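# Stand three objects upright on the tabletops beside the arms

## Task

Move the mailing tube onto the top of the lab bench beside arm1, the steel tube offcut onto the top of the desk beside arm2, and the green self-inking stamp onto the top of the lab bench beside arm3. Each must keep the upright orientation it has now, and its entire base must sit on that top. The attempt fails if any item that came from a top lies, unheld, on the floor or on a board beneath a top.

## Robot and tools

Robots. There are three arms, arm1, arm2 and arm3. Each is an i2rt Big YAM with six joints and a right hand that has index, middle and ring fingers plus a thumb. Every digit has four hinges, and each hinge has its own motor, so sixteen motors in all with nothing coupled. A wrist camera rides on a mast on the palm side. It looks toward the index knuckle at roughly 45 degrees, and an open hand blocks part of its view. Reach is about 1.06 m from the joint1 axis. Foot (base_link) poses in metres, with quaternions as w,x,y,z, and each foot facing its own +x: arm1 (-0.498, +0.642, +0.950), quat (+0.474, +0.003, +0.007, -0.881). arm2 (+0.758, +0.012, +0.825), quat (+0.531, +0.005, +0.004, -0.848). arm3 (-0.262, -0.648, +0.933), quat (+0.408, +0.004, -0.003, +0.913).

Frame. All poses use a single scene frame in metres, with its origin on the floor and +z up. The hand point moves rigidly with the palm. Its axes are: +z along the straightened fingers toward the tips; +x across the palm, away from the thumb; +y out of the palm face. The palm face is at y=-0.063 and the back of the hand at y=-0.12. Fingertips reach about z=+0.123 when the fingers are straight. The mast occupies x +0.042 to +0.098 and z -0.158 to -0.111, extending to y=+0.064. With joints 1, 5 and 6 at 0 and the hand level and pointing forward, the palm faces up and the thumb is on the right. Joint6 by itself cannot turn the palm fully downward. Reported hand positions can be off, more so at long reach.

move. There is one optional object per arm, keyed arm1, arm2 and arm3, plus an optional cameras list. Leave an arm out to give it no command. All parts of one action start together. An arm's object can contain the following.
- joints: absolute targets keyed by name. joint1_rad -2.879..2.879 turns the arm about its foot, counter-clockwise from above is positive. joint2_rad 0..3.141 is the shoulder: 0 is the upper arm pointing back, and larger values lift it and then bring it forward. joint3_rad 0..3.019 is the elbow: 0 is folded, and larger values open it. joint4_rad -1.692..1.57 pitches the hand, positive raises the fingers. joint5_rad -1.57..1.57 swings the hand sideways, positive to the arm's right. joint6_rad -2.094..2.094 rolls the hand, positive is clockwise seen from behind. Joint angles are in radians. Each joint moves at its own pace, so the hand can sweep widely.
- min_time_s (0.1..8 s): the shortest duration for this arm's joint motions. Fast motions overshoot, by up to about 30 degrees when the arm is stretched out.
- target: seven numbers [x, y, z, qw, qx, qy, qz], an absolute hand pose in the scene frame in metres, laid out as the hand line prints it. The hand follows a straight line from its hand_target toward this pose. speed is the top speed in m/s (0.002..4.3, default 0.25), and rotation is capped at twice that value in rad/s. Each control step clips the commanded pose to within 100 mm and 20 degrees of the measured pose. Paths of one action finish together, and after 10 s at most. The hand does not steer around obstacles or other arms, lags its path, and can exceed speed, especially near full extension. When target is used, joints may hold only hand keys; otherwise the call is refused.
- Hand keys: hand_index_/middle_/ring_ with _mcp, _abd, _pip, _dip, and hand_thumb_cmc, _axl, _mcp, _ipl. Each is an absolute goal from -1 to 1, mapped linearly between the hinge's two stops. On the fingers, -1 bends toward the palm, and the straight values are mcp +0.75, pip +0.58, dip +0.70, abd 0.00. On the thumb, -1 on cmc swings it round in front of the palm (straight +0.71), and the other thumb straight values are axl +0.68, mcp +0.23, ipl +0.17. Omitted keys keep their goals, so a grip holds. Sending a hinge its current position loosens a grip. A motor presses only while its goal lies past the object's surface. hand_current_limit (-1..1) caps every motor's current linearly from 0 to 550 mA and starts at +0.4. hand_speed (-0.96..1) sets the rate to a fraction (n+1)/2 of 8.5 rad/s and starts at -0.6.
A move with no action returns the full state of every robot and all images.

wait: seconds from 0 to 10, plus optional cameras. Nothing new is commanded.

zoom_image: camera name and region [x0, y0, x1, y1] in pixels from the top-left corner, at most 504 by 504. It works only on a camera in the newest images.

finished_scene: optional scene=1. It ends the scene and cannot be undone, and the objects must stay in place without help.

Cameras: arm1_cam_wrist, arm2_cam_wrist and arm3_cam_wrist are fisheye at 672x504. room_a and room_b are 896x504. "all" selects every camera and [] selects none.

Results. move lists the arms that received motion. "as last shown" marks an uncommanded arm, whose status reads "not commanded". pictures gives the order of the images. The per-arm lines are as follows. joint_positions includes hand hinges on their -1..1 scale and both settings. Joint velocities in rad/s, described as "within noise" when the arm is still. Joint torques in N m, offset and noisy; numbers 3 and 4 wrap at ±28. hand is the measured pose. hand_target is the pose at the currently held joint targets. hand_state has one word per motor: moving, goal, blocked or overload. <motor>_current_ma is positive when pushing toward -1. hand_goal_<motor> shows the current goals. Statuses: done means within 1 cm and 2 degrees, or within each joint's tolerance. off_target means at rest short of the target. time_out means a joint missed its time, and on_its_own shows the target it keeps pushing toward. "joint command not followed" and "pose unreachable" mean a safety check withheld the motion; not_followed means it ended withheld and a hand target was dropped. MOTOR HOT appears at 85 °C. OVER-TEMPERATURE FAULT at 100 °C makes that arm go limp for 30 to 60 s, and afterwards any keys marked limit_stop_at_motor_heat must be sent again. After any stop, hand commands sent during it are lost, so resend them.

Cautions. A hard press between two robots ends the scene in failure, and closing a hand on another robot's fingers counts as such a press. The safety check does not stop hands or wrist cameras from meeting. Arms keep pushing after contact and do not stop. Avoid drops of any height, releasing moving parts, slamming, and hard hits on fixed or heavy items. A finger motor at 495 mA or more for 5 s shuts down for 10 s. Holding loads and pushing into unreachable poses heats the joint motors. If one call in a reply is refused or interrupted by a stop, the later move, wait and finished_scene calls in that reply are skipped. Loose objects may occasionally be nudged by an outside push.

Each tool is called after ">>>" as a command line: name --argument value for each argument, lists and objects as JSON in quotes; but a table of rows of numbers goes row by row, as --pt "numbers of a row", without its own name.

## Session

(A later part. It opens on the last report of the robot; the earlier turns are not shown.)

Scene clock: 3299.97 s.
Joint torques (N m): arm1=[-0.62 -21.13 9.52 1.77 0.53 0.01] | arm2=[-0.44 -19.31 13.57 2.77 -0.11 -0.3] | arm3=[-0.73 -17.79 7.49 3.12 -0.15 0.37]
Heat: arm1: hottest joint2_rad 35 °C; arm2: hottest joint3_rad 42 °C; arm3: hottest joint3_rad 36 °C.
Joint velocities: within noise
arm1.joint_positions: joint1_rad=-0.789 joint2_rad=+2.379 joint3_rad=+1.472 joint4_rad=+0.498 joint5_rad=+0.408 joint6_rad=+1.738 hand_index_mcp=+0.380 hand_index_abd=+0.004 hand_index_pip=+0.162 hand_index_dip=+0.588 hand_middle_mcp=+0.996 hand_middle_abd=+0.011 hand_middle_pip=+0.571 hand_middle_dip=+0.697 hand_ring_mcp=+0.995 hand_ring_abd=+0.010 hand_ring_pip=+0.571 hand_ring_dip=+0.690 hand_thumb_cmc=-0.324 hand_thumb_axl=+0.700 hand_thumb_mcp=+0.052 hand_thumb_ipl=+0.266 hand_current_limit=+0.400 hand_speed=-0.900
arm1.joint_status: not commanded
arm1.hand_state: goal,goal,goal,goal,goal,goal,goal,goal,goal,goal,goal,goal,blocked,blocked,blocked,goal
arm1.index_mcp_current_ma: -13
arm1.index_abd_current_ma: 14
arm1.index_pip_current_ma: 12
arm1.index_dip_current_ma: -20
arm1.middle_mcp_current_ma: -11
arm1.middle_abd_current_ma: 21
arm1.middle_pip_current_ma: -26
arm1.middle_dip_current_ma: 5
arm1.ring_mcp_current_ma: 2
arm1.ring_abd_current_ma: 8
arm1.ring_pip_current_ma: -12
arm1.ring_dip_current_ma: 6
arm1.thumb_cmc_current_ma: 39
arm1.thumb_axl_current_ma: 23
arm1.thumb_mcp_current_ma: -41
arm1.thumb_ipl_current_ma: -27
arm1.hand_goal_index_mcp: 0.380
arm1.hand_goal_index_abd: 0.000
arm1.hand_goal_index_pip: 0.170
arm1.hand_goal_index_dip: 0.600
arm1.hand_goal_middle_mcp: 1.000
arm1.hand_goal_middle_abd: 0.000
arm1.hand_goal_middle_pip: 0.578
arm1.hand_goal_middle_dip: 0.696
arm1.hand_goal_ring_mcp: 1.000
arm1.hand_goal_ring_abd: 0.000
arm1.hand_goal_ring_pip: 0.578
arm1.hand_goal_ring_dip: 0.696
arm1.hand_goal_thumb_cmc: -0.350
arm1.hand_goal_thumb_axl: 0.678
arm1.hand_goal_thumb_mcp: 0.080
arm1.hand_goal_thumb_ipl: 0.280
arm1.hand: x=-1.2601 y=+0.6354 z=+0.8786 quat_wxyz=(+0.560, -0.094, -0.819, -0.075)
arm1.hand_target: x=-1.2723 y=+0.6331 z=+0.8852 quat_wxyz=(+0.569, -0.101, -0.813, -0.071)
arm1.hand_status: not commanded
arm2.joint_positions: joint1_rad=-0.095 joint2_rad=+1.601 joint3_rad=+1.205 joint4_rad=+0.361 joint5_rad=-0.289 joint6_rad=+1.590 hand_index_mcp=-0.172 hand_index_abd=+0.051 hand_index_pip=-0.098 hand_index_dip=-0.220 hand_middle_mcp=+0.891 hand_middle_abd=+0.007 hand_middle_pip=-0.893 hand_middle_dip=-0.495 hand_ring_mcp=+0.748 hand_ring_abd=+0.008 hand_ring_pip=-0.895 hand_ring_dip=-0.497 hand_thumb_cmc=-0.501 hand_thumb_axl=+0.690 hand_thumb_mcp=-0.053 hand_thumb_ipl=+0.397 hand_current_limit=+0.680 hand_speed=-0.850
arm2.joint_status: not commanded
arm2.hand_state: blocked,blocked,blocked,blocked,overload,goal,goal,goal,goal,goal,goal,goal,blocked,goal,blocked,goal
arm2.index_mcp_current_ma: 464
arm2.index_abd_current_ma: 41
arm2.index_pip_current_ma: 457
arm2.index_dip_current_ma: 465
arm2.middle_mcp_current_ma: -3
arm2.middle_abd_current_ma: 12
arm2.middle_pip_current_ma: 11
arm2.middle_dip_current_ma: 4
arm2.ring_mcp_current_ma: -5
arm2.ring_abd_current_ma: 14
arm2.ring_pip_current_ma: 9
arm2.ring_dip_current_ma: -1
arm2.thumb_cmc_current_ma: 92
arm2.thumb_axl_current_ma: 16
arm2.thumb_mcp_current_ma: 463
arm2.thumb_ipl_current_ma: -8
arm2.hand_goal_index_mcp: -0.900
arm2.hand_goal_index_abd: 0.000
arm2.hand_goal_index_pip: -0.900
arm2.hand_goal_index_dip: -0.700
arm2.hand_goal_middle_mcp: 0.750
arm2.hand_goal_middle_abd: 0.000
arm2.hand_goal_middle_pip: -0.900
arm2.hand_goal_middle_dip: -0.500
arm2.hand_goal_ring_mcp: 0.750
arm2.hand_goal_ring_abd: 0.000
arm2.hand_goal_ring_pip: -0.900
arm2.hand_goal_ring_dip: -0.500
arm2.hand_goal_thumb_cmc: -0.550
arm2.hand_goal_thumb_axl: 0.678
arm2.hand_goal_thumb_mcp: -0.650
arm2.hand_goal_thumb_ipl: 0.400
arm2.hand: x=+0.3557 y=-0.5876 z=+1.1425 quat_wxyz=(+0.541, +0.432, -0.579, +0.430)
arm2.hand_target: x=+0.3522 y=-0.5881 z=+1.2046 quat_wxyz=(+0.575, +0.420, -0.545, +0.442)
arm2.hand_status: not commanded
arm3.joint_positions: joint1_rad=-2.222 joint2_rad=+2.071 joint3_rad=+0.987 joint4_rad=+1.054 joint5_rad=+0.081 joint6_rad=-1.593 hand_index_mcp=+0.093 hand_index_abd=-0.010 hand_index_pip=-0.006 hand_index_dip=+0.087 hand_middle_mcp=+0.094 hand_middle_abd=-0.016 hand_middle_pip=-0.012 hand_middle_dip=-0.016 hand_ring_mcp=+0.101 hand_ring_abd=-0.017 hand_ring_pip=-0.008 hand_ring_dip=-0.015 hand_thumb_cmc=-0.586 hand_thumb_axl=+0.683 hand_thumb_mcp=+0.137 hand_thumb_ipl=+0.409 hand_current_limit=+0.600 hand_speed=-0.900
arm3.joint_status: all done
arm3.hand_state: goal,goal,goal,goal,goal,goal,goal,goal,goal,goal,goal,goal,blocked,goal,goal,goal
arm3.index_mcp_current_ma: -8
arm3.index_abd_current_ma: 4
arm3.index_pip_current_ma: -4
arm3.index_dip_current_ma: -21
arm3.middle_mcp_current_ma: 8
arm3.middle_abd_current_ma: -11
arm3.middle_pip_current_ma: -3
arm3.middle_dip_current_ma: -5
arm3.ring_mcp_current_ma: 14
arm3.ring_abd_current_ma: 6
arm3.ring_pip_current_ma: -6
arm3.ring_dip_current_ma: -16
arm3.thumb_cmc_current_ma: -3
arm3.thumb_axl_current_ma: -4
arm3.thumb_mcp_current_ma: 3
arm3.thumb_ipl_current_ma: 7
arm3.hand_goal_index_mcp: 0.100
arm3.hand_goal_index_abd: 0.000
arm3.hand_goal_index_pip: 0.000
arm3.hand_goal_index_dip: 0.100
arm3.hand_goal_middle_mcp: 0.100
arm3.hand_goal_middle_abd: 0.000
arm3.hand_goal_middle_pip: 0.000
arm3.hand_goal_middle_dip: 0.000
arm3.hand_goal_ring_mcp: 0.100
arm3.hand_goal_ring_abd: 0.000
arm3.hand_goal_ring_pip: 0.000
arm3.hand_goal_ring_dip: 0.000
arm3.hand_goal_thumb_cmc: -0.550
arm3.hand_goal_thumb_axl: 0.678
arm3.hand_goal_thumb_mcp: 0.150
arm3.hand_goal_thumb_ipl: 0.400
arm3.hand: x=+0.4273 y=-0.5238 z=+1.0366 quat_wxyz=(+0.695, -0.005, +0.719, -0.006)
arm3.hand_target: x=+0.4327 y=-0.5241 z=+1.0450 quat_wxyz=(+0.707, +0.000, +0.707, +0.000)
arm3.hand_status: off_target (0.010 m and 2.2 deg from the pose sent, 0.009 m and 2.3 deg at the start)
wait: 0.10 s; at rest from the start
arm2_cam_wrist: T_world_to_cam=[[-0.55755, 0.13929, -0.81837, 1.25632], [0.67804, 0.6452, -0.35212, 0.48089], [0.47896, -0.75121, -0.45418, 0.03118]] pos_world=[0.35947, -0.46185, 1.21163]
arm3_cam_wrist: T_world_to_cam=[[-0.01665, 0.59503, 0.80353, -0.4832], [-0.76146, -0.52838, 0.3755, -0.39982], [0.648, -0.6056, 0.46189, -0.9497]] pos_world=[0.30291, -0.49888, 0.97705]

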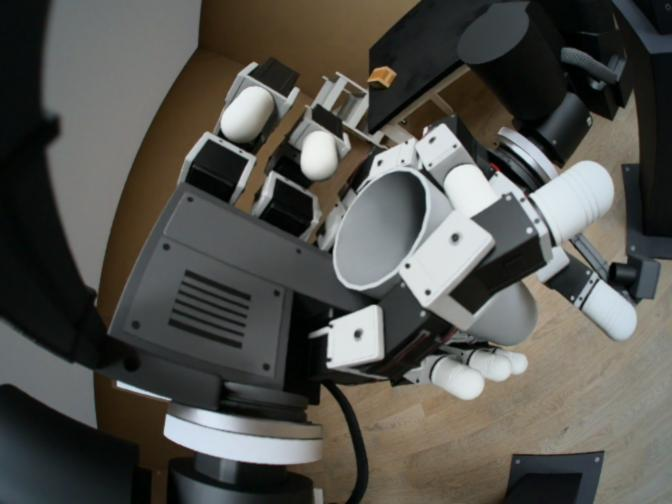

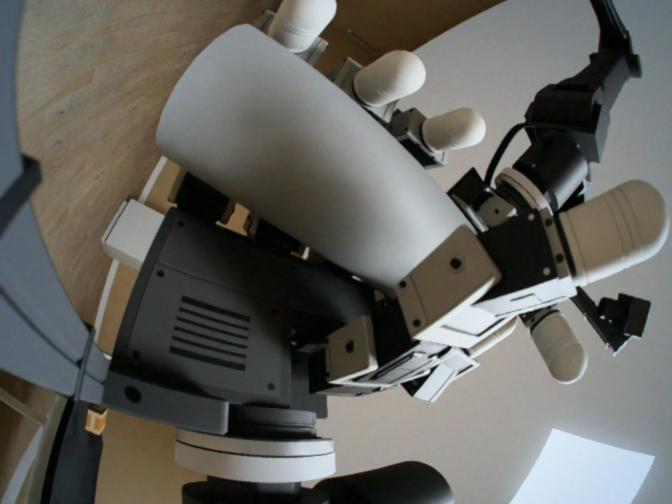

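>>> move --arm3 '{"target": [0.4330, -0.5240, 1.035, 0.7071, 0.0, 0.7071, 0.0], "speed": 0.03}' --cameras '["arm2_cam_wrist", "arm3_cam_wrist"]'

Scene clock: 3309.97 s.
Joint torques (N m): arm1=[-0.56 -21.19 9.51 1.78 0.53 0.01] | arm2=[-0.38 -19.31 13.52 2.74 -0.13 -0.3] | arm3=[-0.85 -17.96 7.61 3.15 -0.13 0.37]
Heat: arm1: hottest joint2_rad 35 °C; arm2: hottest joint3_rad 42 °C; arm3: hottest joint3_rad 35 °C.
move: arm3 off_target
Joint velocities: within noise
arm1, arm2: as last shown
arm1.index_mcp_current_ma: -9
arm1.index_abd_current_ma: 7
arm1.index_pip_current_ma: 10
arm1.index_dip_current_ma: -18
arm1.middle_mcp_current_ma: -12
arm1.middle_abd_current_ma: 17
arm1.middle_pip_current_ma: -19
arm1.middle_dip_current_ma: -7
arm1.ring_mcp_current_ma: -4
arm1.ring_abd_current_ma: 7
arm1.ring_pip_current_ma: -7
arm1.ring_dip_current_ma: 5
arm1.thumb_cmc_current_ma: 26
arm1.thumb_axl_current_ma: 29
arm1.thumb_mcp_current_ma: -23
arm1.thumb_ipl_current_ma: -23
arm2.joint_positions: joint1_rad=-0.095 joint2_rad=+1.601 joint3_rad=+1.205 joint4_rad=+0.361 joint5_rad=-0.289 joint6_rad=+1.591 hand_index_mcp=-0.172 hand_index_abd=+0.051 hand_index_pip=-0.098 hand_index_dip=-0.220 hand_middle_mcp=+0.891 hand_middle_abd=+0.007 hand_middle_pip=-0.893 hand_middle_dip=-0.495 hand_ring_mcp=+0.748 hand_ring_abd=+0.008 hand_ring_pip=-0.895 hand_ring_dip=-0.497 hand_thumb_cmc=-0.501 hand_thumb_axl=+0.690 hand_thumb_mcp=-0.053 hand_thumb_ipl=+0.397 hand_current_limit=+0.680 hand_speed=-0.850
arm2.index_mcp_current_ma: 468
arm2.index_abd_current_ma: 50
arm2.index_pip_current_ma: 461
arm2.middle_abd_current_ma: 13
arm2.middle_pip_current_ma: 5
arm2.middle_dip_current_ma: 2
arm2.ring_mcp_current_ma: -11
arm2.ring_abd_current_ma: 10
arm2.ring_pip_current_ma: 12
arm2.ring_dip_current_ma: 9
arm2.thumb_cmc_current_ma: 73
arm2.thumb_axl_current_ma: 7
arm2.thumb_ipl_current_ma: -5
arm3.joint_positions: joint1_rad=-2.222 joint2_rad=+2.095 joint3_rad=+0.987 joint4_rad=+1.076 joint5_rad=+0.080 joint6_rad=-1.593 hand_index_mcp=+0.093 hand_index_abd=-0.010 hand_index_pip=-0.006 hand_index_dip=+0.087 hand_middle_mcp=+0.094 hand_middle_abd=-0.016 hand_middle_pip=-0.012 hand_middle_dip=-0.016 hand_ring_mcp=+0.105 hand_ring_abd=-0.017 hand_ring_pip=-0.008 hand_ring_dip=-0.015 hand_thumb_cmc=-0.586 hand_thumb_axl=+0.683 hand_thumb_mcp=+0.137 hand_thumb_ipl=+0.409 hand_current_limit=+0.600 hand_speed=-0.900
arm3.joint_status: not commanded
arm3.hand_state: goal,goal,goal,goal,goal,goal,goal,goal,goal,goal,goal,goal,blocked,goal,goal,goal
arm3.index_mcp_current_ma: -14
arm3.index_abd_current_ma: 8
arm3.index_pip_current_ma: 15
arm3.index_dip_current_ma: -5
arm3.middle_mcp_current_ma: -14
arm3.middle_abd_current_ma: -16
arm3.middle_pip_current_ma: 0
arm3.middle_dip_current_ma: 0
arm3.ring_mcp_current_ma: 11
arm3.ring_abd_current_ma: 8
arm3.ring_pip_current_ma: 1
arm3.ring_dip_current_ma: -4
arm3.thumb_cmc_current_ma: 11
arm3.thumb_axl_current_ma: 4
arm3.thumb_mcp_current_ma: 8
arm3.thumb_ipl_current_ma: 0
arm3.hand_goal_index_mcp: 0.100
arm3.hand_goal_index_abd: 0.000
arm3.hand_goal_index_pip: 0.000
arm3.hand_goal_index_dip: 0.100
arm3.hand_goal_middle_mcp: 0.100
arm3.hand_goal_middle_abd: 0.000
arm3.hand_goal_middle_pip: 0.000
arm3.hand_goal_middle_dip: 0.000
arm3.hand_goal_ring_mcp: 0.100
arm3.hand_goal_ring_abd: 0.000
arm3.hand_goal_ring_pip: 0.000
arm3.hand_goal_ring_dip: 0.000
arm3.hand_goal_thumb_cmc: -0.550
arm3.hand_goal_thumb_axl: 0.678
arm3.hand_goal_thumb_mcp: 0.150
arm3.hand_goal_thumb_ipl: 0.400
arm3.hand: x=+0.4263 y=-0.5237 z=+1.0260 quat_wxyz=(+0.694, -0.005, +0.720, -0.006)
arm3.hand_target: x=+0.4326 y=-0.5241 z=+1.0351 quat_wxyz=(+0.707, +0.000, +0.707, +0.000)
arm3.hand_status: off_target (0.011 m and 2.3 deg from the pose sent, 0.006 m and 2.2 deg at the start)
arm2_cam_wrist: T_world_to_cam=[[-0.55722, 0.13917, -0.81862, 1.25644], [0.67818, 0.64514, -0.35195, 0.48061], [0.47914, -0.75129, -0.45386, 0.0307]] pos_world=[0.35947, -0.46185, 1.21163]
arm3_cam_wrist: T_world_to_cam=[[-0.01506, 0.59482, 0.80372, -0.47563], [-0.76041, -0.52875, 0.37708, -0.39894], [0.64927, -0.60548, 0.46027, -0.94281]] pos_world=[0.30161, -0.49888, 0.96665]

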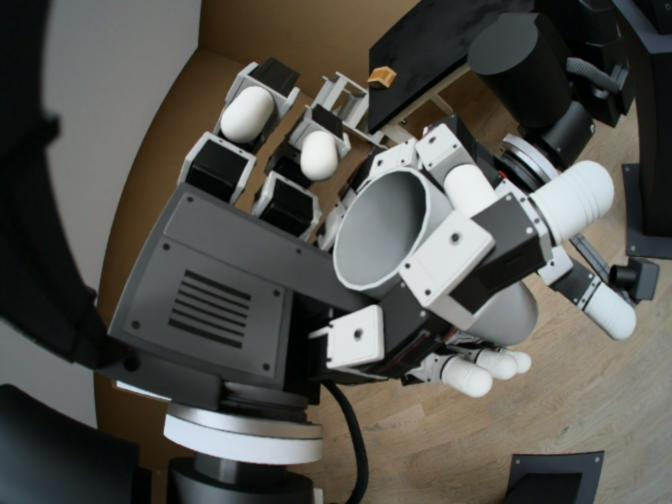

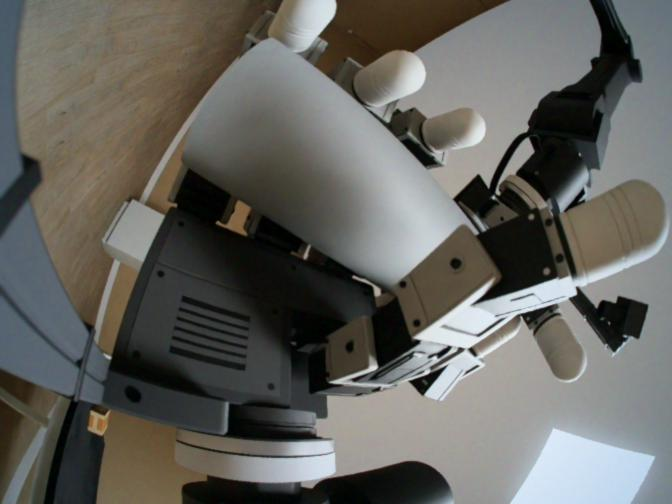

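>>> move --arm3 '{"joints": {"hand_index_mcp": -0.75, "hand_index_pip": -0.7, "hand_index_dip": -0.5, "hand_middle_mcp": -0.5, "hand_middle_pip": -0.6, "hand_middle_dip": -0.8, "hand_ring_mcp": -0.45, "hand_ring_pip": -0.6, "hand_ring_dip": -0.8, "hand_thumb_mcp": -0.6, "hand_thumb_ipl": 0.4, "hand_speed": -0.88}}' --cameras '["arm2_cam_wrist", "arm3_cam_wrist"]'

Scene clock: 3324.07 s.
Joint torques (N m): arm1=[-0.56 -21.07 9.51 1.77 0.53 0.02] | arm2=[-0.38 -19.37 13.55 2.73 -0.07 -0.3] | arm3=[-0.67 -18.32 7.56 3.08 -0.09 0.23]
Heat: arm1: hottest joint2_rad 35 °C; arm2: hottest joint3_rad 43 °C; arm3: hottest joint3_rad 35 °C.
move: arm3 off_target
Joint velocities: within noise
arm1, arm2: as last shown
arm1.index_mcp_current_ma: -12
arm1.index_abd_current_ma: 11
arm1.index_pip_current_ma: 6
arm1.index_dip_current_ma: -16
arm1.middle_mcp_current_ma: -9
arm1.middle_abd_current_ma: 18
arm1.middle_pip_current_ma: -10
arm1.middle_dip_current_ma: -3
arm1.ring_mcp_current_ma: 9
arm1.ring_abd_current_ma: 11
arm1.ring_dip_current_ma: 3
arm1.thumb_cmc_current_ma: 22
arm1.thumb_axl_current_ma: 26
arm1.thumb_mcp_current_ma: -14
arm2.joint_positions: joint1_rad=-0.097 joint2_rad=+1.601 joint3_rad=+1.205 joint4_rad=+0.361 joint5_rad=-0.290 joint6_rad=+1.589 hand_index_mcp=-0.155 hand_index_abd=+0.022 hand_index_pip=-0.094 hand_index_dip=-0.218 hand_middle_mcp=+0.891 hand_middle_abd=+0.007 hand_middle_pip=-0.893 hand_middle_dip=-0.495 hand_ring_mcp=+0.748 hand_ring_abd=+0.008 hand_ring_pip=-0.895 hand_ring_dip=-0.497 hand_thumb_cmc=-0.501 hand_thumb_axl=+0.694 hand_thumb_mcp=-0.053 hand_thumb_ipl=+0.397 hand_current_limit=+0.680 hand_speed=-0.850
arm2.index_mcp_current_ma: 467
arm2.index_abd_current_ma: 19
arm2.index_pip_current_ma: 464
arm2.index_dip_current_ma: 467
arm2.middle_mcp_current_ma: 3
arm2.middle_abd_current_ma: 0
arm2.middle_pip_current_ma: 18
arm2.middle_dip_current_ma: 4
arm2.ring_mcp_current_ma: -1
arm2.ring_abd_current_ma: 4
arm2.ring_pip_current_ma: 10
arm2.ring_dip_current_ma: 15
arm2.thumb_cmc_current_ma: 79
arm2.thumb_axl_current_ma: 25
arm2.thumb_mcp_current_ma: 462
arm2.thumb_ipl_current_ma: -13
arm2.hand: x=+0.3549 y=-0.5871 z=+1.1427 quat_wxyz=(+0.541, +0.433, -0.579, +0.430)
arm2.hand_target: x=+0.3521 y=-0.5881 z=+1.2046 quat_wxyz=(+0.575, +0.420, -0.545, +0.442)
arm3.joint_positions: joint1_rad=-2.222 joint2_rad=+2.100 joint3_rad=+0.987 joint4_rad=+1.078 joint5_rad=+0.079 joint6_rad=-1.576 hand_index_mcp=-0.105 hand_index_abd=-0.027 hand_index_pip=-0.205 hand_index_dip=-0.126 hand_middle_mcp=-0.067 hand_middle_abd=-0.039 hand_middle_pip=-0.154 hand_middle_dip=-0.242 hand_ring_mcp=-0.032 hand_ring_abd=-0.046 hand_ring_pip=-0.167 hand_ring_dip=-0.249 hand_thumb_cmc=-0.588 hand_thumb_axl=+0.687 hand_thumb_mcp=-0.093 hand_thumb_ipl=+0.405 hand_current_limit=+0.600 hand_speed=-0.880
arm3.joint_status: hand_index_mcp off_target (ended at -0.105, target -0.750); hand_index_pip off_target (ended at -0.205, target -0.700); hand_index_dip off_target (ended at -0.126, target -0.500); hand_middle_mcp off_target (ended at -0.067, target -0.500); hand_middle_pip off_target (ended at -0.154, target -0.600); hand_middle_dip off_target (ended at -0.242, target -0.800); hand_ring_mcp off_target (ended at -0.032, target -0.450); hand_ring_pip off_target (ended at -0.167, target -0.600); hand_ring_dip off_target (ended at -0.249, target -0.800); hand_thumb_mcp off_target (ended at -0.093, target -0.600); the others done
arm3.hand_state: blocked,blocked,blocked,blocked,blocked,blocked,blocked,blocked,blocked,blocked,blocked,blocked,blocked,goal,blocked,goal
arm3.index_mcp_current_ma: 440
arm3.index_abd_current_ma: 4
arm3.index_pip_current_ma: 267
arm3.index_dip_current_ma: 149
arm3.middle_mcp_current_ma: 222
arm3.middle_abd_current_ma: -5
arm3.middle_pip_current_ma: 208
arm3.middle_dip_current_ma: 314
arm3.ring_mcp_current_ma: 230
arm3.ring_abd_current_ma: -13
arm3.ring_pip_current_ma: 201
arm3.ring_dip_current_ma: 314
arm3.thumb_cmc_current_ma: 12
arm3.thumb_axl_current_ma: 3
arm3.thumb_mcp_current_ma: 422
arm3.thumb_ipl_current_ma: -1
arm3.hand_goal_index_mcp: -0.750
arm3.hand_goal_index_abd: 0.000
arm3.hand_goal_index_pip: -0.700
arm3.hand_goal_index_dip: -0.500
arm3.hand_goal_middle_mcp: -0.500
arm3.hand_goal_middle_abd: 0.000
arm3.hand_goal_middle_pip: -0.600
arm3.hand_goal_middle_dip: -0.800
arm3.hand_goal_ring_mcp: -0.450
arm3.hand_goal_ring_abd: 0.000
arm3.hand_goal_ring_pip: -0.600
arm3.hand_goal_ring_dip: -0.800
arm3.hand_goal_thumb_cmc: -0.550
arm3.hand_goal_thumb_axl: 0.678
arm3.hand_goal_thumb_mcp: -0.600
arm3.hand_goal_thumb_ipl: 0.400
arm3.hand: x=+0.4260 y=-0.5239 z=+1.0250 quat_wxyz=(+0.693, +0.001, +0.721, +0.000)
arm3.hand_target: x=+0.4326 y=-0.5241 z=+1.0351 quat_wxyz=(+0.707, +0.000, +0.707, +0.000)
arm3.hand_status: not commanded
arm2_cam_wrist: T_world_to_cam=[[-0.55863, 0.13991, -0.81753, 1.25568], [0.67798, 0.64482, -0.35291, 0.48192], [0.47779, -0.75142, -0.45507, 0.03339]] pos_world=[0.35877, -0.46135, 1.21183]
arm3_cam_wrist: T_world_to_cam=[[-0.01353, 0.58139, 0.81351, -0.49239], [-0.75923, -0.53541, 0.37, -0.39556], [0.65068, -0.61264, 0.44865, -0.93471]] pos_world=[0.30121, -0.49816, 0.96629]

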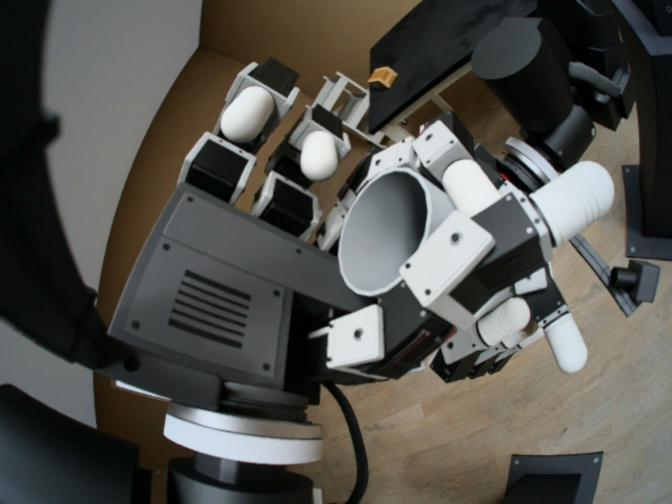

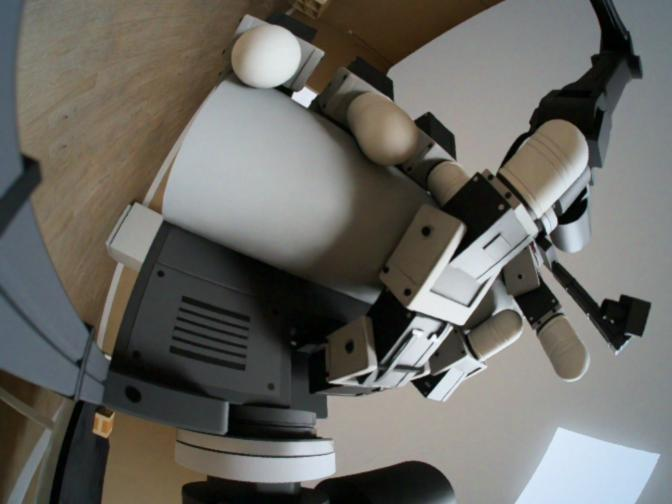

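>>> move --arm2 '{"target": [0.3500, -0.5890, 1.152, 0.561, 0.4305, -0.561, 0.4305], "speed": 0.04}' --arm3 '{"target": [0.4430, -0.5215, 1.072, 0.722, 0.0, 0.692, 0.0], "speed": 0.03}' --cameras '["arm2_cam_wrist", "arm3_cam_wrist"]'

Scene clock: 3329.33 s.
Joint torques (N m): arm1=[-0.62 -21.13 9.52 1.77 0.53 0.01] | arm2=[-0.26 -15.68 9.62 3.66 -0.05 -0.4] | arm3=[-0.62 -22.71 9.33 2.04 0.08 0.22]
Heat: arm1: hottest joint2_rad 35 °C; arm2: hottest joint3_rad 43 °C; arm3: hottest joint3_rad 35 °C.
move: arm2 off_target; arm3 off_target
Joint velocities: within noise
arm1: as last shown
arm1.index_mcp_current_ma: -9
arm1.index_abd_current_ma: 14
arm1.index_pip_current_ma: 7
arm1.index_dip_current_ma: -24
arm1.middle_mcp_current_ma: 0
arm1.middle_abd_current_ma: 9
arm1.middle_pip_current_ma: -14
arm1.middle_dip_current_ma: -7
arm1.ring_mcp_current_ma: 7
arm1.ring_abd_current_ma: 17
arm1.ring_dip_current_ma: -4
arm1.thumb_cmc_current_ma: 18
arm1.thumb_axl_current_ma: 22
arm1.thumb_mcp_current_ma: -26
arm1.thumb_ipl_current_ma: -8
arm2.joint_positions: joint1_rad=-0.097 joint2_rad=+1.604 joint3_rad=+1.195 joint4_rad=+0.386 joint5_rad=-0.290 joint6_rad=+1.584 hand_index_mcp=-0.156 hand_index_abd=+0.022 hand_index_pip=-0.094 hand_index_dip=-0.218 hand_middle_mcp=+0.891 hand_middle_abd=+0.007 hand_middle_pip=-0.893 hand_middle_dip=-0.495 hand_ring_mcp=+0.748 hand_ring_abd=+0.008 hand_ring_pip=-0.895 hand_ring_dip=-0.497 hand_thumb_cmc=-0.502 hand_thumb_axl=+0.694 hand_thumb_mcp=-0.053 hand_thumb_ipl=+0.394 hand_current_limit=+0.680 hand_speed=-0.850
arm2.joint_status: not commanded
arm2.hand_state: blocked,blocked,blocked,blocked,overload,goal,goal,goal,goal,goal,goal,goal,blocked,goal,blocked,goal
arm2.index_mcp_current_ma: 473
arm2.index_abd_current_ma: 22
arm2.index_pip_current_ma: 465
arm2.index_dip_current_ma: 465
arm2.middle_mcp_current_ma: -21
arm2.middle_abd_current_ma: 3
arm2.middle_pip_current_ma: 13
arm2.middle_dip_current_ma: 13
arm2.ring_mcp_current_ma: -2
arm2.ring_abd_current_ma: 12
arm2.ring_pip_current_ma: 21
arm2.ring_dip_current_ma: 2
arm2.thumb_cmc_current_ma: 67
arm2.thumb_axl_current_ma: 8
arm2.thumb_mcp_current_ma: 455
arm2.thumb_ipl_current_ma: -23
arm2.hand_goal_index_mcp: -0.900
arm2.hand_goal_index_abd: 0.000
arm2.hand_goal_index_pip: -0.900
arm2.hand_goal_index_dip: -0.700
arm2.hand_goal_middle_mcp: 0.750
arm2.hand_goal_middle_abd: 0.000
arm2.hand_goal_middle_pip: -0.900
arm2.hand_goal_middle_dip: -0.500
arm2.hand_goal_ring_mcp: 0.750
arm2.hand_goal_ring_abd: 0.000
arm2.hand_goal_ring_pip: -0.900
arm2.hand_goal_ring_dip: -0.500
arm2.hand_goal_thumb_cmc: -0.550
arm2.hand_goal_thumb_axl: 0.678
arm2.hand_goal_thumb_mcp: -0.650
arm2.hand_goal_thumb_ipl: 0.400
arm2.hand: x=+0.3550 y=-0.5866 z=+1.1407 quat_wxyz=(+0.546, +0.433, -0.575, +0.430)
arm2.hand_target: x=+0.3503 y=-0.5886 z=+1.1519 quat_wxyz=(+0.561, +0.431, -0.561, +0.430)
arm2.hand_status: off_target (0.013 m and 2.4 deg from the pose sent, 0.011 m and 3.1 deg at the start)
arm3.joint_positions: joint1_rad=-2.222 joint2_rad=+2.100 joint3_rad=+0.987 joint4_rad=+1.074 joint5_rad=+0.079 joint6_rad=-1.577 hand_index_mcp=-0.105 hand_index_abd=-0.028 hand_index_pip=-0.205 hand_index_dip=-0.126 hand_middle_mcp=-0.068 hand_middle_abd=-0.041 hand_middle_pip=-0.154 hand_middle_dip=-0.243 hand_ring_mcp=-0.034 hand_ring_abd=-0.048 hand_ring_pip=-0.167 hand_ring_dip=-0.251 hand_thumb_cmc=-0.588 hand_thumb_axl=+0.687 hand_thumb_mcp=-0.092 hand_thumb_ipl=+0.404 hand_current_limit=+0.600 hand_speed=-0.880
arm3.joint_status: not commanded
arm3.hand_state: blocked,blocked,blocked,blocked,blocked,blocked,blocked,blocked,blocked,blocked,blocked,blocked,blocked,goal,blocked,goal
arm3.index_mcp_current_ma: 446
arm3.index_abd_current_ma: 6
arm3.index_pip_current_ma: 258
arm3.index_dip_current_ma: 168
arm3.middle_mcp_current_ma: 225
arm3.middle_abd_current_ma: -13
arm3.middle_pip_current_ma: 215
arm3.middle_dip_current_ma: 300
arm3.ring_mcp_current_ma: 222
arm3.ring_abd_current_ma: -4
arm3.ring_pip_current_ma: 201
arm3.ring_dip_current_ma: 308
arm3.thumb_cmc_current_ma: 9
arm3.thumb_axl_current_ma: -1
arm3.thumb_mcp_current_ma: 419
arm3.thumb_ipl_current_ma: 13
arm3.hand_goal_index_mcp: -0.750
arm3.hand_goal_index_abd: 0.000
arm3.hand_goal_index_pip: -0.700
arm3.hand_goal_index_dip: -0.500
arm3.hand_goal_middle_mcp: -0.500
arm3.hand_goal_middle_abd: 0.000
arm3.hand_goal_middle_pip: -0.600
arm3.hand_goal_middle_dip: -0.800
arm3.hand_goal_ring_mcp: -0.450
arm3.hand_goal_ring_abd: 0.000
arm3.hand_goal_ring_pip: -0.600
arm3.hand_goal_ring_dip: -0.800
arm3.hand_goal_thumb_cmc: -0.550
arm3.hand_goal_thumb_axl: 0.678
arm3.hand_goal_thumb_mcp: -0.600
arm3.hand_goal_thumb_ipl: 0.400
arm3.hand: x=+0.4261 y=-0.5238 z=+1.0237 quat_wxyz=(+0.691, +0.000, +0.722, -0.001)
arm3.hand_target: x=+0.4402 y=-0.5219 z=+1.0723 quat_wxyz=(+0.722, +0.000, +0.692, +0.000)
arm3.hand_status: off_target (0.051 m and 4.9 deg from the pose sent, 0.050 m and 4.7 deg at the start)
arm2_cam_wrist: T_world_to_cam=[[-0.56694, 0.13312, -0.81293, 1.24785], [0.67423, 0.64197, -0.36508, 0.4944], [0.47328, -0.75509, -0.45371, 0.03068]] pos_world=[0.35959, -0.46033, 1.20884]
arm3_cam_wrist: T_world_to_cam=[[-0.00988, 0.58293, 0.81246, -0.49113], [-0.7575, -0.53476, 0.37447, -0.39997], [0.65276, -0.61174, 0.44685, -0.93271]] pos_world=[0.30101, -0.49817, 0.96558]

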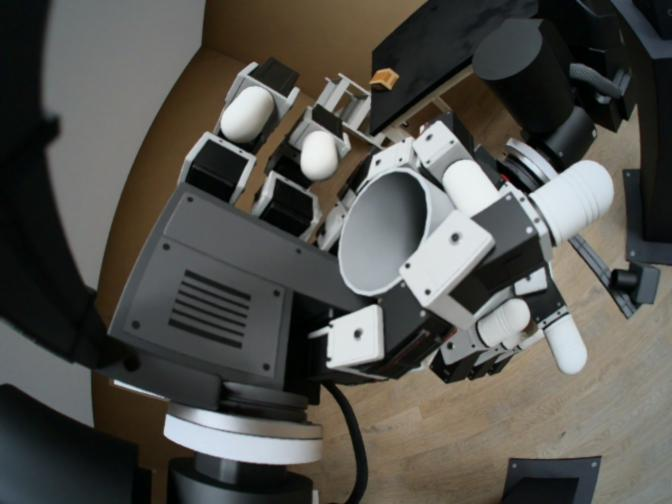

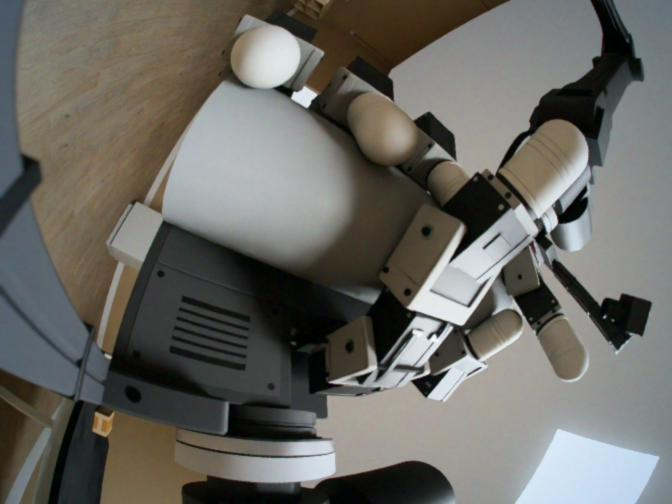

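>>> move --arm2 '{"joints": {"hand_index_mcp": 0.0, "hand_index_pip": 0.0, "hand_index_dip": 0.1, "hand_thumb_mcp": 0.3, "hand_thumb_ipl": 0.4, "hand_speed": -0.85, "hand_current_limit": 0.6}}' --cameras '["arm2_cam_wrist", "arm3_cam_wrist"]'

>>> zoom_image --camera "arm2_cam_wrist" --region '[280, 80, 672, 480]'

Scene clock: 3334.03 s.
Joint torques (N m): arm1=[-0.56 -21.13 9.52 1.8 0.53 0.02] | arm2=[-0.15 -15.74 9.62 3.32 0.11 -0.4] | arm3=[-0.73 -22.77 9.26 2.44 0.06 0.41]
Heat: arm1: hottest joint2_rad 35 °C; arm2: hottest joint3_rad 43 °C; arm3: hottest joint3_rad 35 °C.
move: arm2 done
Joint velocities: within noise
arm1, arm3: as last shown
arm1.index_mcp_current_ma: -8
arm1.index_abd_current_ma: 11
arm1.index_pip_current_ma: 4
arm1.index_dip_current_ma: -15
arm1.middle_mcp_current_ma: -5
arm1.middle_abd_current_ma: 11
arm1.middle_pip_current_ma: -10
arm1.middle_dip_current_ma: -1
arm1.ring_mcp_current_ma: -1
arm1.ring_abd_current_ma: 13
arm1.ring_pip_current_ma: -6
arm1.ring_dip_current_ma: 10
arm1.thumb_cmc_current_ma: 32
arm1.thumb_axl_current_ma: 31
arm1.thumb_mcp_current_ma: -20
arm1.thumb_ipl_current_ma: -23
arm2.joint_positions: joint1_rad=-0.097 joint2_rad=+1.604 joint3_rad=+1.195 joint4_rad=+0.393 joint5_rad=-0.293 joint6_rad=+1.584 hand_index_mcp=-0.004 hand_index_abd=+0.021 hand_index_pip=-0.001 hand_index_dip=+0.092 hand_middle_mcp=+0.891 hand_middle_abd=+0.007 hand_middle_pip=-0.893 hand_middle_dip=-0.495 hand_ring_mcp=+0.748 hand_ring_abd=+0.008 hand_ring_pip=-0.895 hand_ring_dip=-0.497 hand_thumb_cmc=-0.502 hand_thumb_axl=+0.682 hand_thumb_mcp=+0.293 hand_thumb_ipl=+0.394 hand_current_limit=+0.600 hand_speed=-0.850
arm2.joint_status: all done
arm2.hand_state: goal,blocked,goal,goal,overload,goal,goal,goal,goal,goal,goal,goal,blocked,goal,goal,goal
arm2.index_mcp_current_ma: 5
arm2.index_abd_current_ma: 18
arm2.index_pip_current_ma: 1
arm2.index_dip_current_ma: -15
arm2.middle_mcp_current_ma: -7
arm2.middle_abd_current_ma: 3
arm2.middle_pip_current_ma: 21
arm2.middle_dip_current_ma: 13
arm2.ring_mcp_current_ma: -5
arm2.ring_abd_current_ma: 13
arm2.ring_pip_current_ma: 16
arm2.ring_dip_current_ma: 16
arm2.thumb_cmc_current_ma: 78
arm2.thumb_axl_current_ma: -4
arm2.thumb_mcp_current_ma: -20
arm2.thumb_ipl_current_ma: -14
arm2.hand_goal_index_mcp: 0.000
arm2.hand_goal_index_abd: 0.000
arm2.hand_goal_index_pip: 0.000
arm2.hand_goal_index_dip: 0.100
arm2.hand_goal_middle_mcp: 0.750
arm2.hand_goal_middle_abd: 0.000
arm2.hand_goal_middle_pip: -0.900
arm2.hand_goal_middle_dip: -0.500
arm2.hand_goal_ring_mcp: 0.750
arm2.hand_goal_ring_abd: 0.000
arm2.hand_goal_ring_pip: -0.900
arm2.hand_goal_ring_dip: -0.500
arm2.hand_goal_thumb_cmc: -0.550
arm2.hand_goal_thumb_axl: 0.678
arm2.hand_goal_thumb_mcp: 0.300
arm2.hand_goal_thumb_ipl: 0.400
arm2.hand: x=+0.3554 y=-0.5872 z=+1.1424 quat_wxyz=(+0.547, +0.433, -0.572, +0.432)
arm2.hand_target: x=+0.3503 y=-0.5886 z=+1.1520 quat_wxyz=(+0.561, +0.431, -0.561, +0.430)
arm2.hand_status: not commanded
arm3.joint_positions: joint1_rad=-2.222 joint2_rad=+2.100 joint3_rad=+0.987 joint4_rad=+1.063 joint5_rad=+0.079 joint6_rad=-1.598 hand_index_mcp=-0.105 hand_index_abd=-0.029 hand_index_pip=-0.204 hand_index_dip=-0.127 hand_middle_mcp=-0.068 hand_middle_abd=-0.042 hand_middle_pip=-0.154 hand_middle_dip=-0.243 hand_ring_mcp=-0.035 hand_ring_abd=-0.049 hand_ring_pip=-0.166 hand_ring_dip=-0.251 hand_thumb_cmc=-0.588 hand_thumb_axl=+0.687 hand_thumb_mcp=-0.093 hand_thumb_ipl=+0.406 hand_current_limit=+0.600 hand_speed=-0.880
arm3.index_mcp_current_ma: 429
arm3.index_abd_current_ma: 7
arm3.index_pip_current_ma: 274
arm3.index_dip_current_ma: 152
arm3.middle_mcp_current_ma: 232
arm3.middle_abd_current_ma: 0
arm3.middle_pip_current_ma: 212
arm3.middle_dip_current_ma: 294
arm3.ring_mcp_current_ma: 227
arm3.ring_abd_current_ma: 0
arm3.ring_pip_current_ma: 206
arm3.ring_dip_current_ma: 313
arm3.thumb_cmc_current_ma: 7
arm3.thumb_axl_current_ma: -3
arm3.thumb_mcp_current_ma: 416
arm3.thumb_ipl_current_ma: 2
arm3.hand: x=+0.4261 y=-0.5233 z=+1.0191 quat_wxyz=(+0.687, -0.008, +0.726, -0.008)
arm3.hand_target: x=+0.4402 y=-0.5219 z=+1.0724 quat_wxyz=(+0.722, +0.000, +0.692, +0.000)
arm2_cam_wrist: T_world_to_cam=[[-0.57008, 0.12658, -0.81178, 1.24552], [0.67076, 0.64228, -0.37089, 0.50318], [0.47444, -0.75595, -0.45105, 0.02686]] pos_world=[0.35979, -0.46053, 1.20984]
arm3_cam_wrist: T_world_to_cam=[[-0.00163, 0.60053, 0.7996, -0.4688], [-0.75267, -0.5272, 0.39441, -0.41634], [0.6584, -0.60119, 0.45286, -0.93336]] pos_world=[0.3004, -0.49908, 0.96174]

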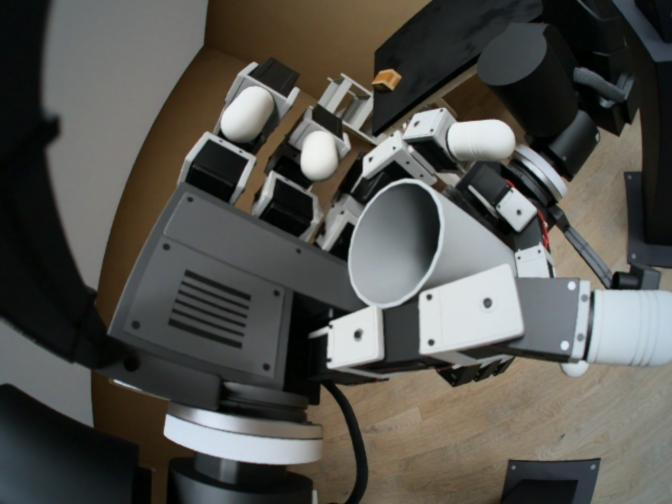

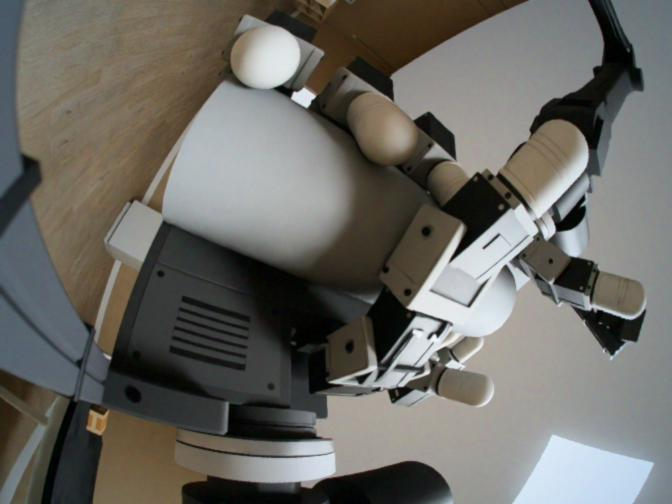

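Scaled by 1.260 from the camera's image (finer frame: 960x720).

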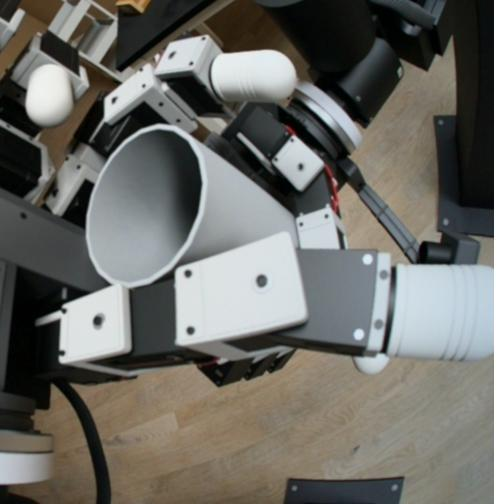

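>>> move --arm2 '{"target": [0.3505, -0.5895, 1.131, 0.561, 0.4305, -0.561, 0.4305], "speed": 0.04}' --cameras '["arm2_cam_wrist", "arm3_cam_wrist"]'

>>> zoom_image --camera "arm2_cam_wrist" --region '[280, 80, 672, 480]'

Scene clock: 3346.27 s.
Joint torques (N m): arm1=[-0.56 -21.13 9.52 1.78 0.53 0.02] | arm2=[-0.21 -15.44 8.7 3.25 0.14 -0.4] | arm3=[-0.5 -22.65 9.29 2.55 0.06 0.45]
Heat: arm1: hottest joint2_rad 35 °C; arm2: hottest joint3_rad 42 °C; arm3: hottest joint3_rad 35 °C.
move: arm2 done
Joint velocities: within noise
arm1, arm3: as last shown
arm1.index_mcp_current_ma: -9
arm1.index_abd_current_ma: 8
arm1.index_pip_current_ma: 5
arm1.index_dip_current_ma: -22
arm1.middle_mcp_current_ma: -14
arm1.middle_abd_current_ma: 19
arm1.middle_pip_current_ma: -14
arm1.middle_dip_current_ma: -3
arm1.ring_mcp_current_ma: 7
arm1.ring_abd_current_ma: 9
arm1.ring_pip_current_ma: -9
arm1.ring_dip_current_ma: -1
arm1.thumb_cmc_current_ma: 31
arm1.thumb_axl_current_ma: 24
arm1.thumb_mcp_current_ma: -29
arm1.thumb_ipl_current_ma: -32
arm2.joint_positions: joint1_rad=-0.097 joint2_rad=+1.622 joint3_rad=+1.174 joint4_rad=+0.448 joint5_rad=-0.293 joint6_rad=+1.584 hand_index_mcp=-0.004 hand_index_abd=+0.021 hand_index_pip=-0.001 hand_index_dip=+0.092 hand_middle_mcp=+0.891 hand_middle_abd=+0.007 hand_middle_pip=-0.893 hand_middle_dip=-0.495 hand_ring_mcp=+0.748 hand_ring_abd=+0.008 hand_ring_pip=-0.895 hand_ring_dip=-0.497 hand_thumb_cmc=-0.502 hand_thumb_axl=+0.678 hand_thumb_mcp=+0.293 hand_thumb_ipl=+0.394 hand_current_limit=+0.600 hand_speed=-0.850
arm2.joint_status: not commanded
arm2.hand_state: goal,blocked,goal,goal,overload,goal,goal,goal,goal,goal,goal,goal,blocked,goal,goal,goal
arm2.index_mcp_current_ma: 4
arm2.index_abd_current_ma: 13
arm2.index_pip_current_ma: 2
arm2.index_dip_current_ma: -18
arm2.middle_mcp_current_ma: -3
arm2.middle_abd_current_ma: 12
arm2.middle_pip_current_ma: 19
arm2.middle_dip_current_ma: 14
arm2.ring_mcp_current_ma: -5
arm2.ring_abd_current_ma: 11
arm2.ring_pip_current_ma: 17
arm2.ring_dip_current_ma: 11
arm2.thumb_cmc_current_ma: 70
arm2.thumb_axl_current_ma: -6
arm2.thumb_mcp_current_ma: -18
arm2.thumb_ipl_current_ma: -15
arm2.hand_goal_index_mcp: 0.000
arm2.hand_goal_index_abd: 0.000
arm2.hand_goal_index_pip: 0.000
arm2.hand_goal_index_dip: 0.100
arm2.hand_goal_middle_mcp: 0.750
arm2.hand_goal_middle_abd: 0.000
arm2.hand_goal_middle_pip: -0.900
arm2.hand_goal_middle_dip: -0.500
arm2.hand_goal_ring_mcp: 0.750
arm2.hand_goal_ring_abd: 0.000
arm2.hand_goal_ring_pip: -0.900
arm2.hand_goal_ring_dip: -0.500
arm2.hand_goal_thumb_cmc: -0.550
arm2.hand_goal_thumb_axl: 0.678
arm2.hand_goal_thumb_mcp: 0.300
arm2.hand_goal_thumb_ipl: 0.400
arm2.hand: x=+0.3549 y=-0.5881 z=+1.1318 quat_wxyz=(+0.553, +0.431, -0.566, +0.434)
arm2.hand_target: x=+0.3506 y=-0.5894 z=+1.1312 quat_wxyz=(+0.561, +0.430, -0.561, +0.430)
arm2.hand_status: done (0.005 m and 1.2 deg from the pose sent, 0.013 m and 2.0 deg at the start)
arm3.joint_positions: joint1_rad=-2.222 joint2_rad=+2.100 joint3_rad=+0.987 joint4_rad=+1.060 joint5_rad=+0.079 joint6_rad=-1.603 hand_index_mcp=-0.105 hand_index_abd=-0.029 hand_index_pip=-0.204 hand_index_dip=-0.127 hand_middle_mcp=-0.069 hand_middle_abd=-0.042 hand_middle_pip=-0.154 hand_middle_dip=-0.243 hand_ring_mcp=-0.035 hand_ring_abd=-0.049 hand_ring_pip=-0.166 hand_ring_dip=-0.251 hand_thumb_cmc=-0.588 hand_thumb_axl=+0.687 hand_thumb_mcp=-0.093 hand_thumb_ipl=+0.406 hand_current_limit=+0.600 hand_speed=-0.880
arm3.index_mcp_current_ma: 427
arm3.index_abd_current_ma: 3
arm3.index_pip_current_ma: 263
arm3.index_dip_current_ma: 153
arm3.middle_mcp_current_ma: 233
arm3.middle_abd_current_ma: -3
arm3.middle_pip_current_ma: 216
arm3.middle_dip_current_ma: 300
arm3.ring_abd_current_ma: -3
arm3.ring_dip_current_ma: 306
arm3.thumb_cmc_current_ma: 8
arm3.thumb_axl_current_ma: 3
arm3.thumb_mcp_current_ma: 415
arm3.thumb_ipl_current_ma: 1
arm3.hand: x=+0.4261 y=-0.5232 z=+1.0181 quat_wxyz=(+0.687, -0.010, +0.727, -0.010)
arm2_cam_wrist: T_world_to_cam=[[-0.5772, 0.11502, -0.80846, 1.22863], [0.66744, 0.63687, -0.3859, 0.51512], [0.47049, -0.76234, -0.44437, 0.01178]] pos_world=[0.3598, -0.4604, 1.19732]
arm3_cam_wrist: T_world_to_cam=[[0.00002, 0.60426, 0.79679, -0.46405], [-0.75163, -0.52555, 0.39857, -0.4198], [0.65959, -0.5989, 0.45416, -0.93349]] pos_world=[0.30019, -0.49928, 0.96103]

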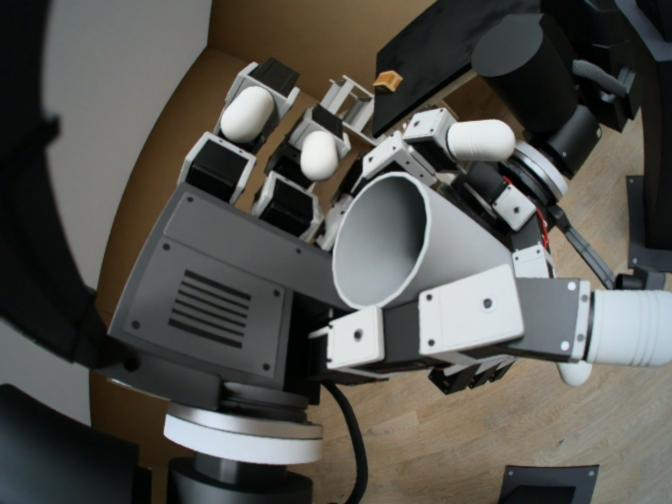

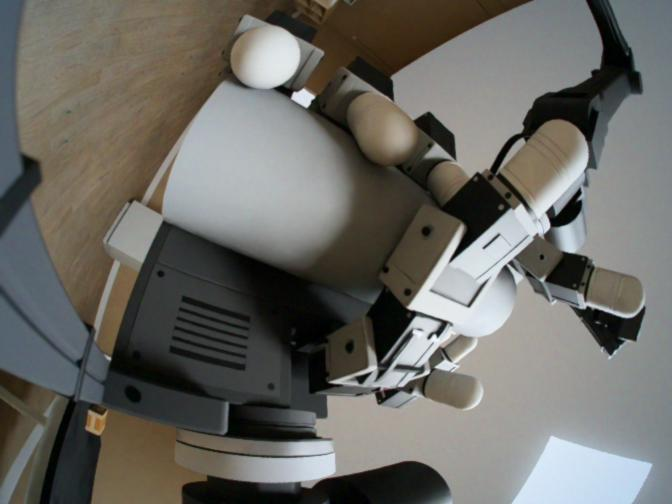

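Scaled by 1.260 from the camera's image (finer frame: 960x720).

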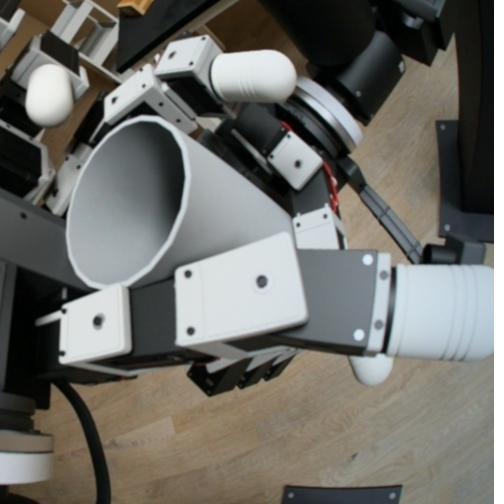

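>>> move --arm2 '{"target": [0.3505, -0.5895, 1.119, 0.561, 0.4305, -0.561, 0.4305], "speed": 0.04}' --cameras '["arm2_cam_wrist", "arm3_cam_wrist"]'

>>> zoom_image --camera "arm2_cam_wrist" --region '[280, 80, 672, 480]'

Scene clock: 3352.33 s.
Joint torques (N m): arm1=[-0.56 -21.13 9.51 1.77 0.53 0.02] | arm2=[-0.21 -15.15 8.59 3.19 0.15 -0.4] | arm3=[-0.32 -22.77 9.29 2.58 0.06 0.45]
Heat: arm1: hottest joint2_rad 35 °C; arm2: hottest joint3_rad 42 °C; arm3: hottest joint3_rad 35 °C.
move: arm2 done
Joint velocities: within noise
arm1, arm3: as last shown
arm1.index_mcp_current_ma: -12
arm1.index_abd_current_ma: 9
arm1.index_pip_current_ma: 7
arm1.index_dip_current_ma: -21
arm1.middle_mcp_current_ma: -7
arm1.middle_abd_current_ma: 7
arm1.middle_pip_current_ma: -6
arm1.middle_dip_current_ma: 5
arm1.ring_mcp_current_ma: -1
arm1.ring_abd_current_ma: 5
arm1.ring_pip_current_ma: -6
arm1.ring_dip_current_ma: 12
arm1.thumb_cmc_current_ma: 24
arm1.thumb_axl_current_ma: 22
arm1.thumb_mcp_current_ma: -23
arm1.thumb_ipl_current_ma: -28
arm2.joint_positions: joint1_rad=-0.097 joint2_rad=+1.634 joint3_rad=+1.159 joint4_rad=+0.481 joint5_rad=-0.293 joint6_rad=+1.584 hand_index_mcp=-0.004 hand_index_abd=+0.021 hand_index_pip=-0.001 hand_index_dip=+0.092 hand_middle_mcp=+0.891 hand_middle_abd=+0.007 hand_middle_pip=-0.893 hand_middle_dip=-0.495 hand_ring_mcp=+0.748 hand_ring_abd=+0.008 hand_ring_pip=-0.895 hand_ring_dip=-0.497 hand_thumb_cmc=-0.502 hand_thumb_axl=+0.678 hand_thumb_mcp=+0.293 hand_thumb_ipl=+0.394 hand_current_limit=+0.600 hand_speed=-0.850
arm2.joint_status: not commanded
arm2.hand_state: goal,blocked,goal,goal,overload,goal,goal,goal,goal,goal,goal,goal,blocked,goal,goal,goal
arm2.index_mcp_current_ma: -3
arm2.index_abd_current_ma: 21
arm2.index_pip_current_ma: -10
arm2.index_dip_current_ma: -20
arm2.middle_mcp_current_ma: -6
arm2.middle_abd_current_ma: 11
arm2.middle_pip_current_ma: 22
arm2.middle_dip_current_ma: 18
arm2.ring_mcp_current_ma: 1
arm2.ring_abd_current_ma: 18
arm2.ring_pip_current_ma: 13
arm2.ring_dip_current_ma: 2
arm2.thumb_cmc_current_ma: 79
arm2.thumb_axl_current_ma: -10
arm2.thumb_mcp_current_ma: -13
arm2.thumb_ipl_current_ma: -21
arm2.hand_goal_index_mcp: 0.000
arm2.hand_goal_index_abd: 0.000
arm2.hand_goal_index_pip: 0.000
arm2.hand_goal_index_dip: 0.100
arm2.hand_goal_middle_mcp: 0.750
arm2.hand_goal_middle_abd: 0.000
arm2.hand_goal_middle_pip: -0.900
arm2.hand_goal_middle_dip: -0.500
arm2.hand_goal_ring_mcp: 0.750
arm2.hand_goal_ring_abd: 0.000
arm2.hand_goal_ring_pip: -0.900
arm2.hand_goal_ring_dip: -0.500
arm2.hand_goal_thumb_cmc: -0.550
arm2.hand_goal_thumb_axl: 0.678
arm2.hand_goal_thumb_mcp: 0.300
arm2.hand_goal_thumb_ipl: 0.400
arm2.hand: x=+0.3550 y=-0.5880 z=+1.1235 quat_wxyz=(+0.555, +0.430, -0.564, +0.435)
arm2.hand_target: x=+0.3506 y=-0.5893 z=+1.1191 quat_wxyz=(+0.561, +0.430, -0.561, +0.430)
arm2.hand_status: done (0.007 m and 0.9 deg from the pose sent, 0.013 m and 1.2 deg at the start)
arm3.index_mcp_current_ma: 430
arm3.index_abd_current_ma: 8
arm3.index_pip_current_ma: 269
arm3.index_dip_current_ma: 147
arm3.middle_mcp_current_ma: 232
arm3.middle_abd_current_ma: -2
arm3.middle_dip_current_ma: 306
arm3.ring_mcp_current_ma: 235
arm3.ring_abd_current_ma: -1
arm3.ring_pip_current_ma: 204
arm3.ring_dip_current_ma: 296
arm3.thumb_cmc_current_ma: 9
arm3.thumb_axl_current_ma: 0
arm3.thumb_mcp_current_ma: 413
arm3.thumb_ipl_current_ma: -8
arm2_cam_wrist: T_world_to_cam=[[-0.57996, 0.11052, -0.80711, 1.21879], [0.66609, 0.63472, -0.39172, 0.51759], [0.469, -0.7648, -0.44173, 0.00422]] pos_world=[0.36011, -0.45999, 1.18832]
arm3_cam_wrist: T_world_to_cam=[[0.00005, 0.60457, 0.79655, -0.46359], [-0.75161, -0.52539, 0.39881, -0.41992], [0.65961, -0.59871, 0.45438, -0.93356]] pos_world=[0.30019, -0.49929, 0.96093]

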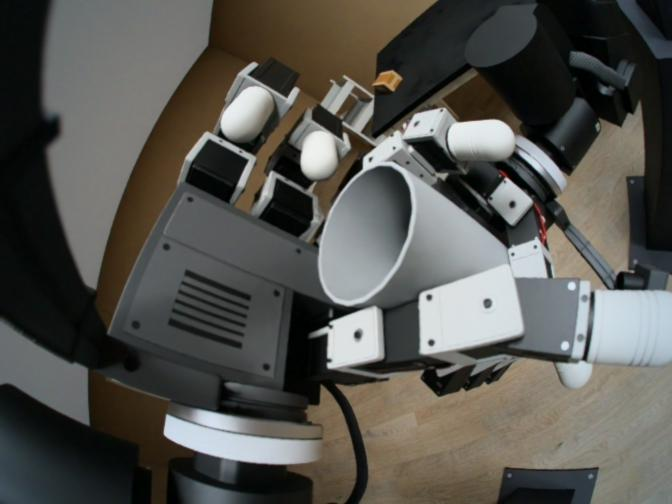

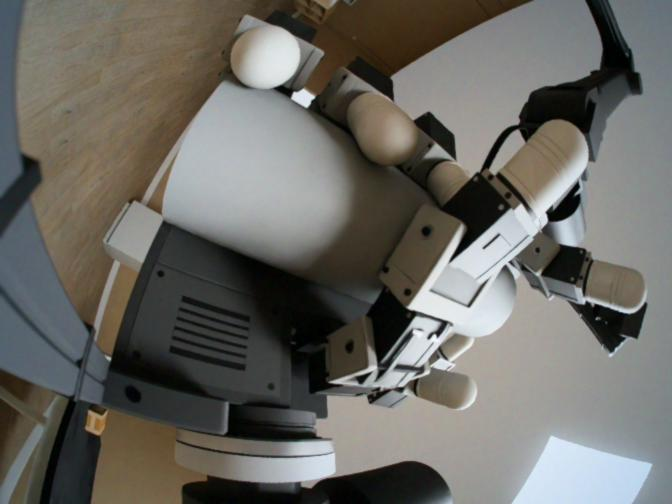

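Scaled by 1.260 from the camera's image (finer frame: 960x720).

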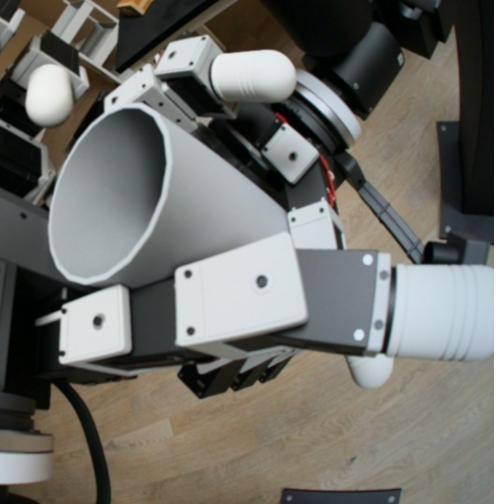

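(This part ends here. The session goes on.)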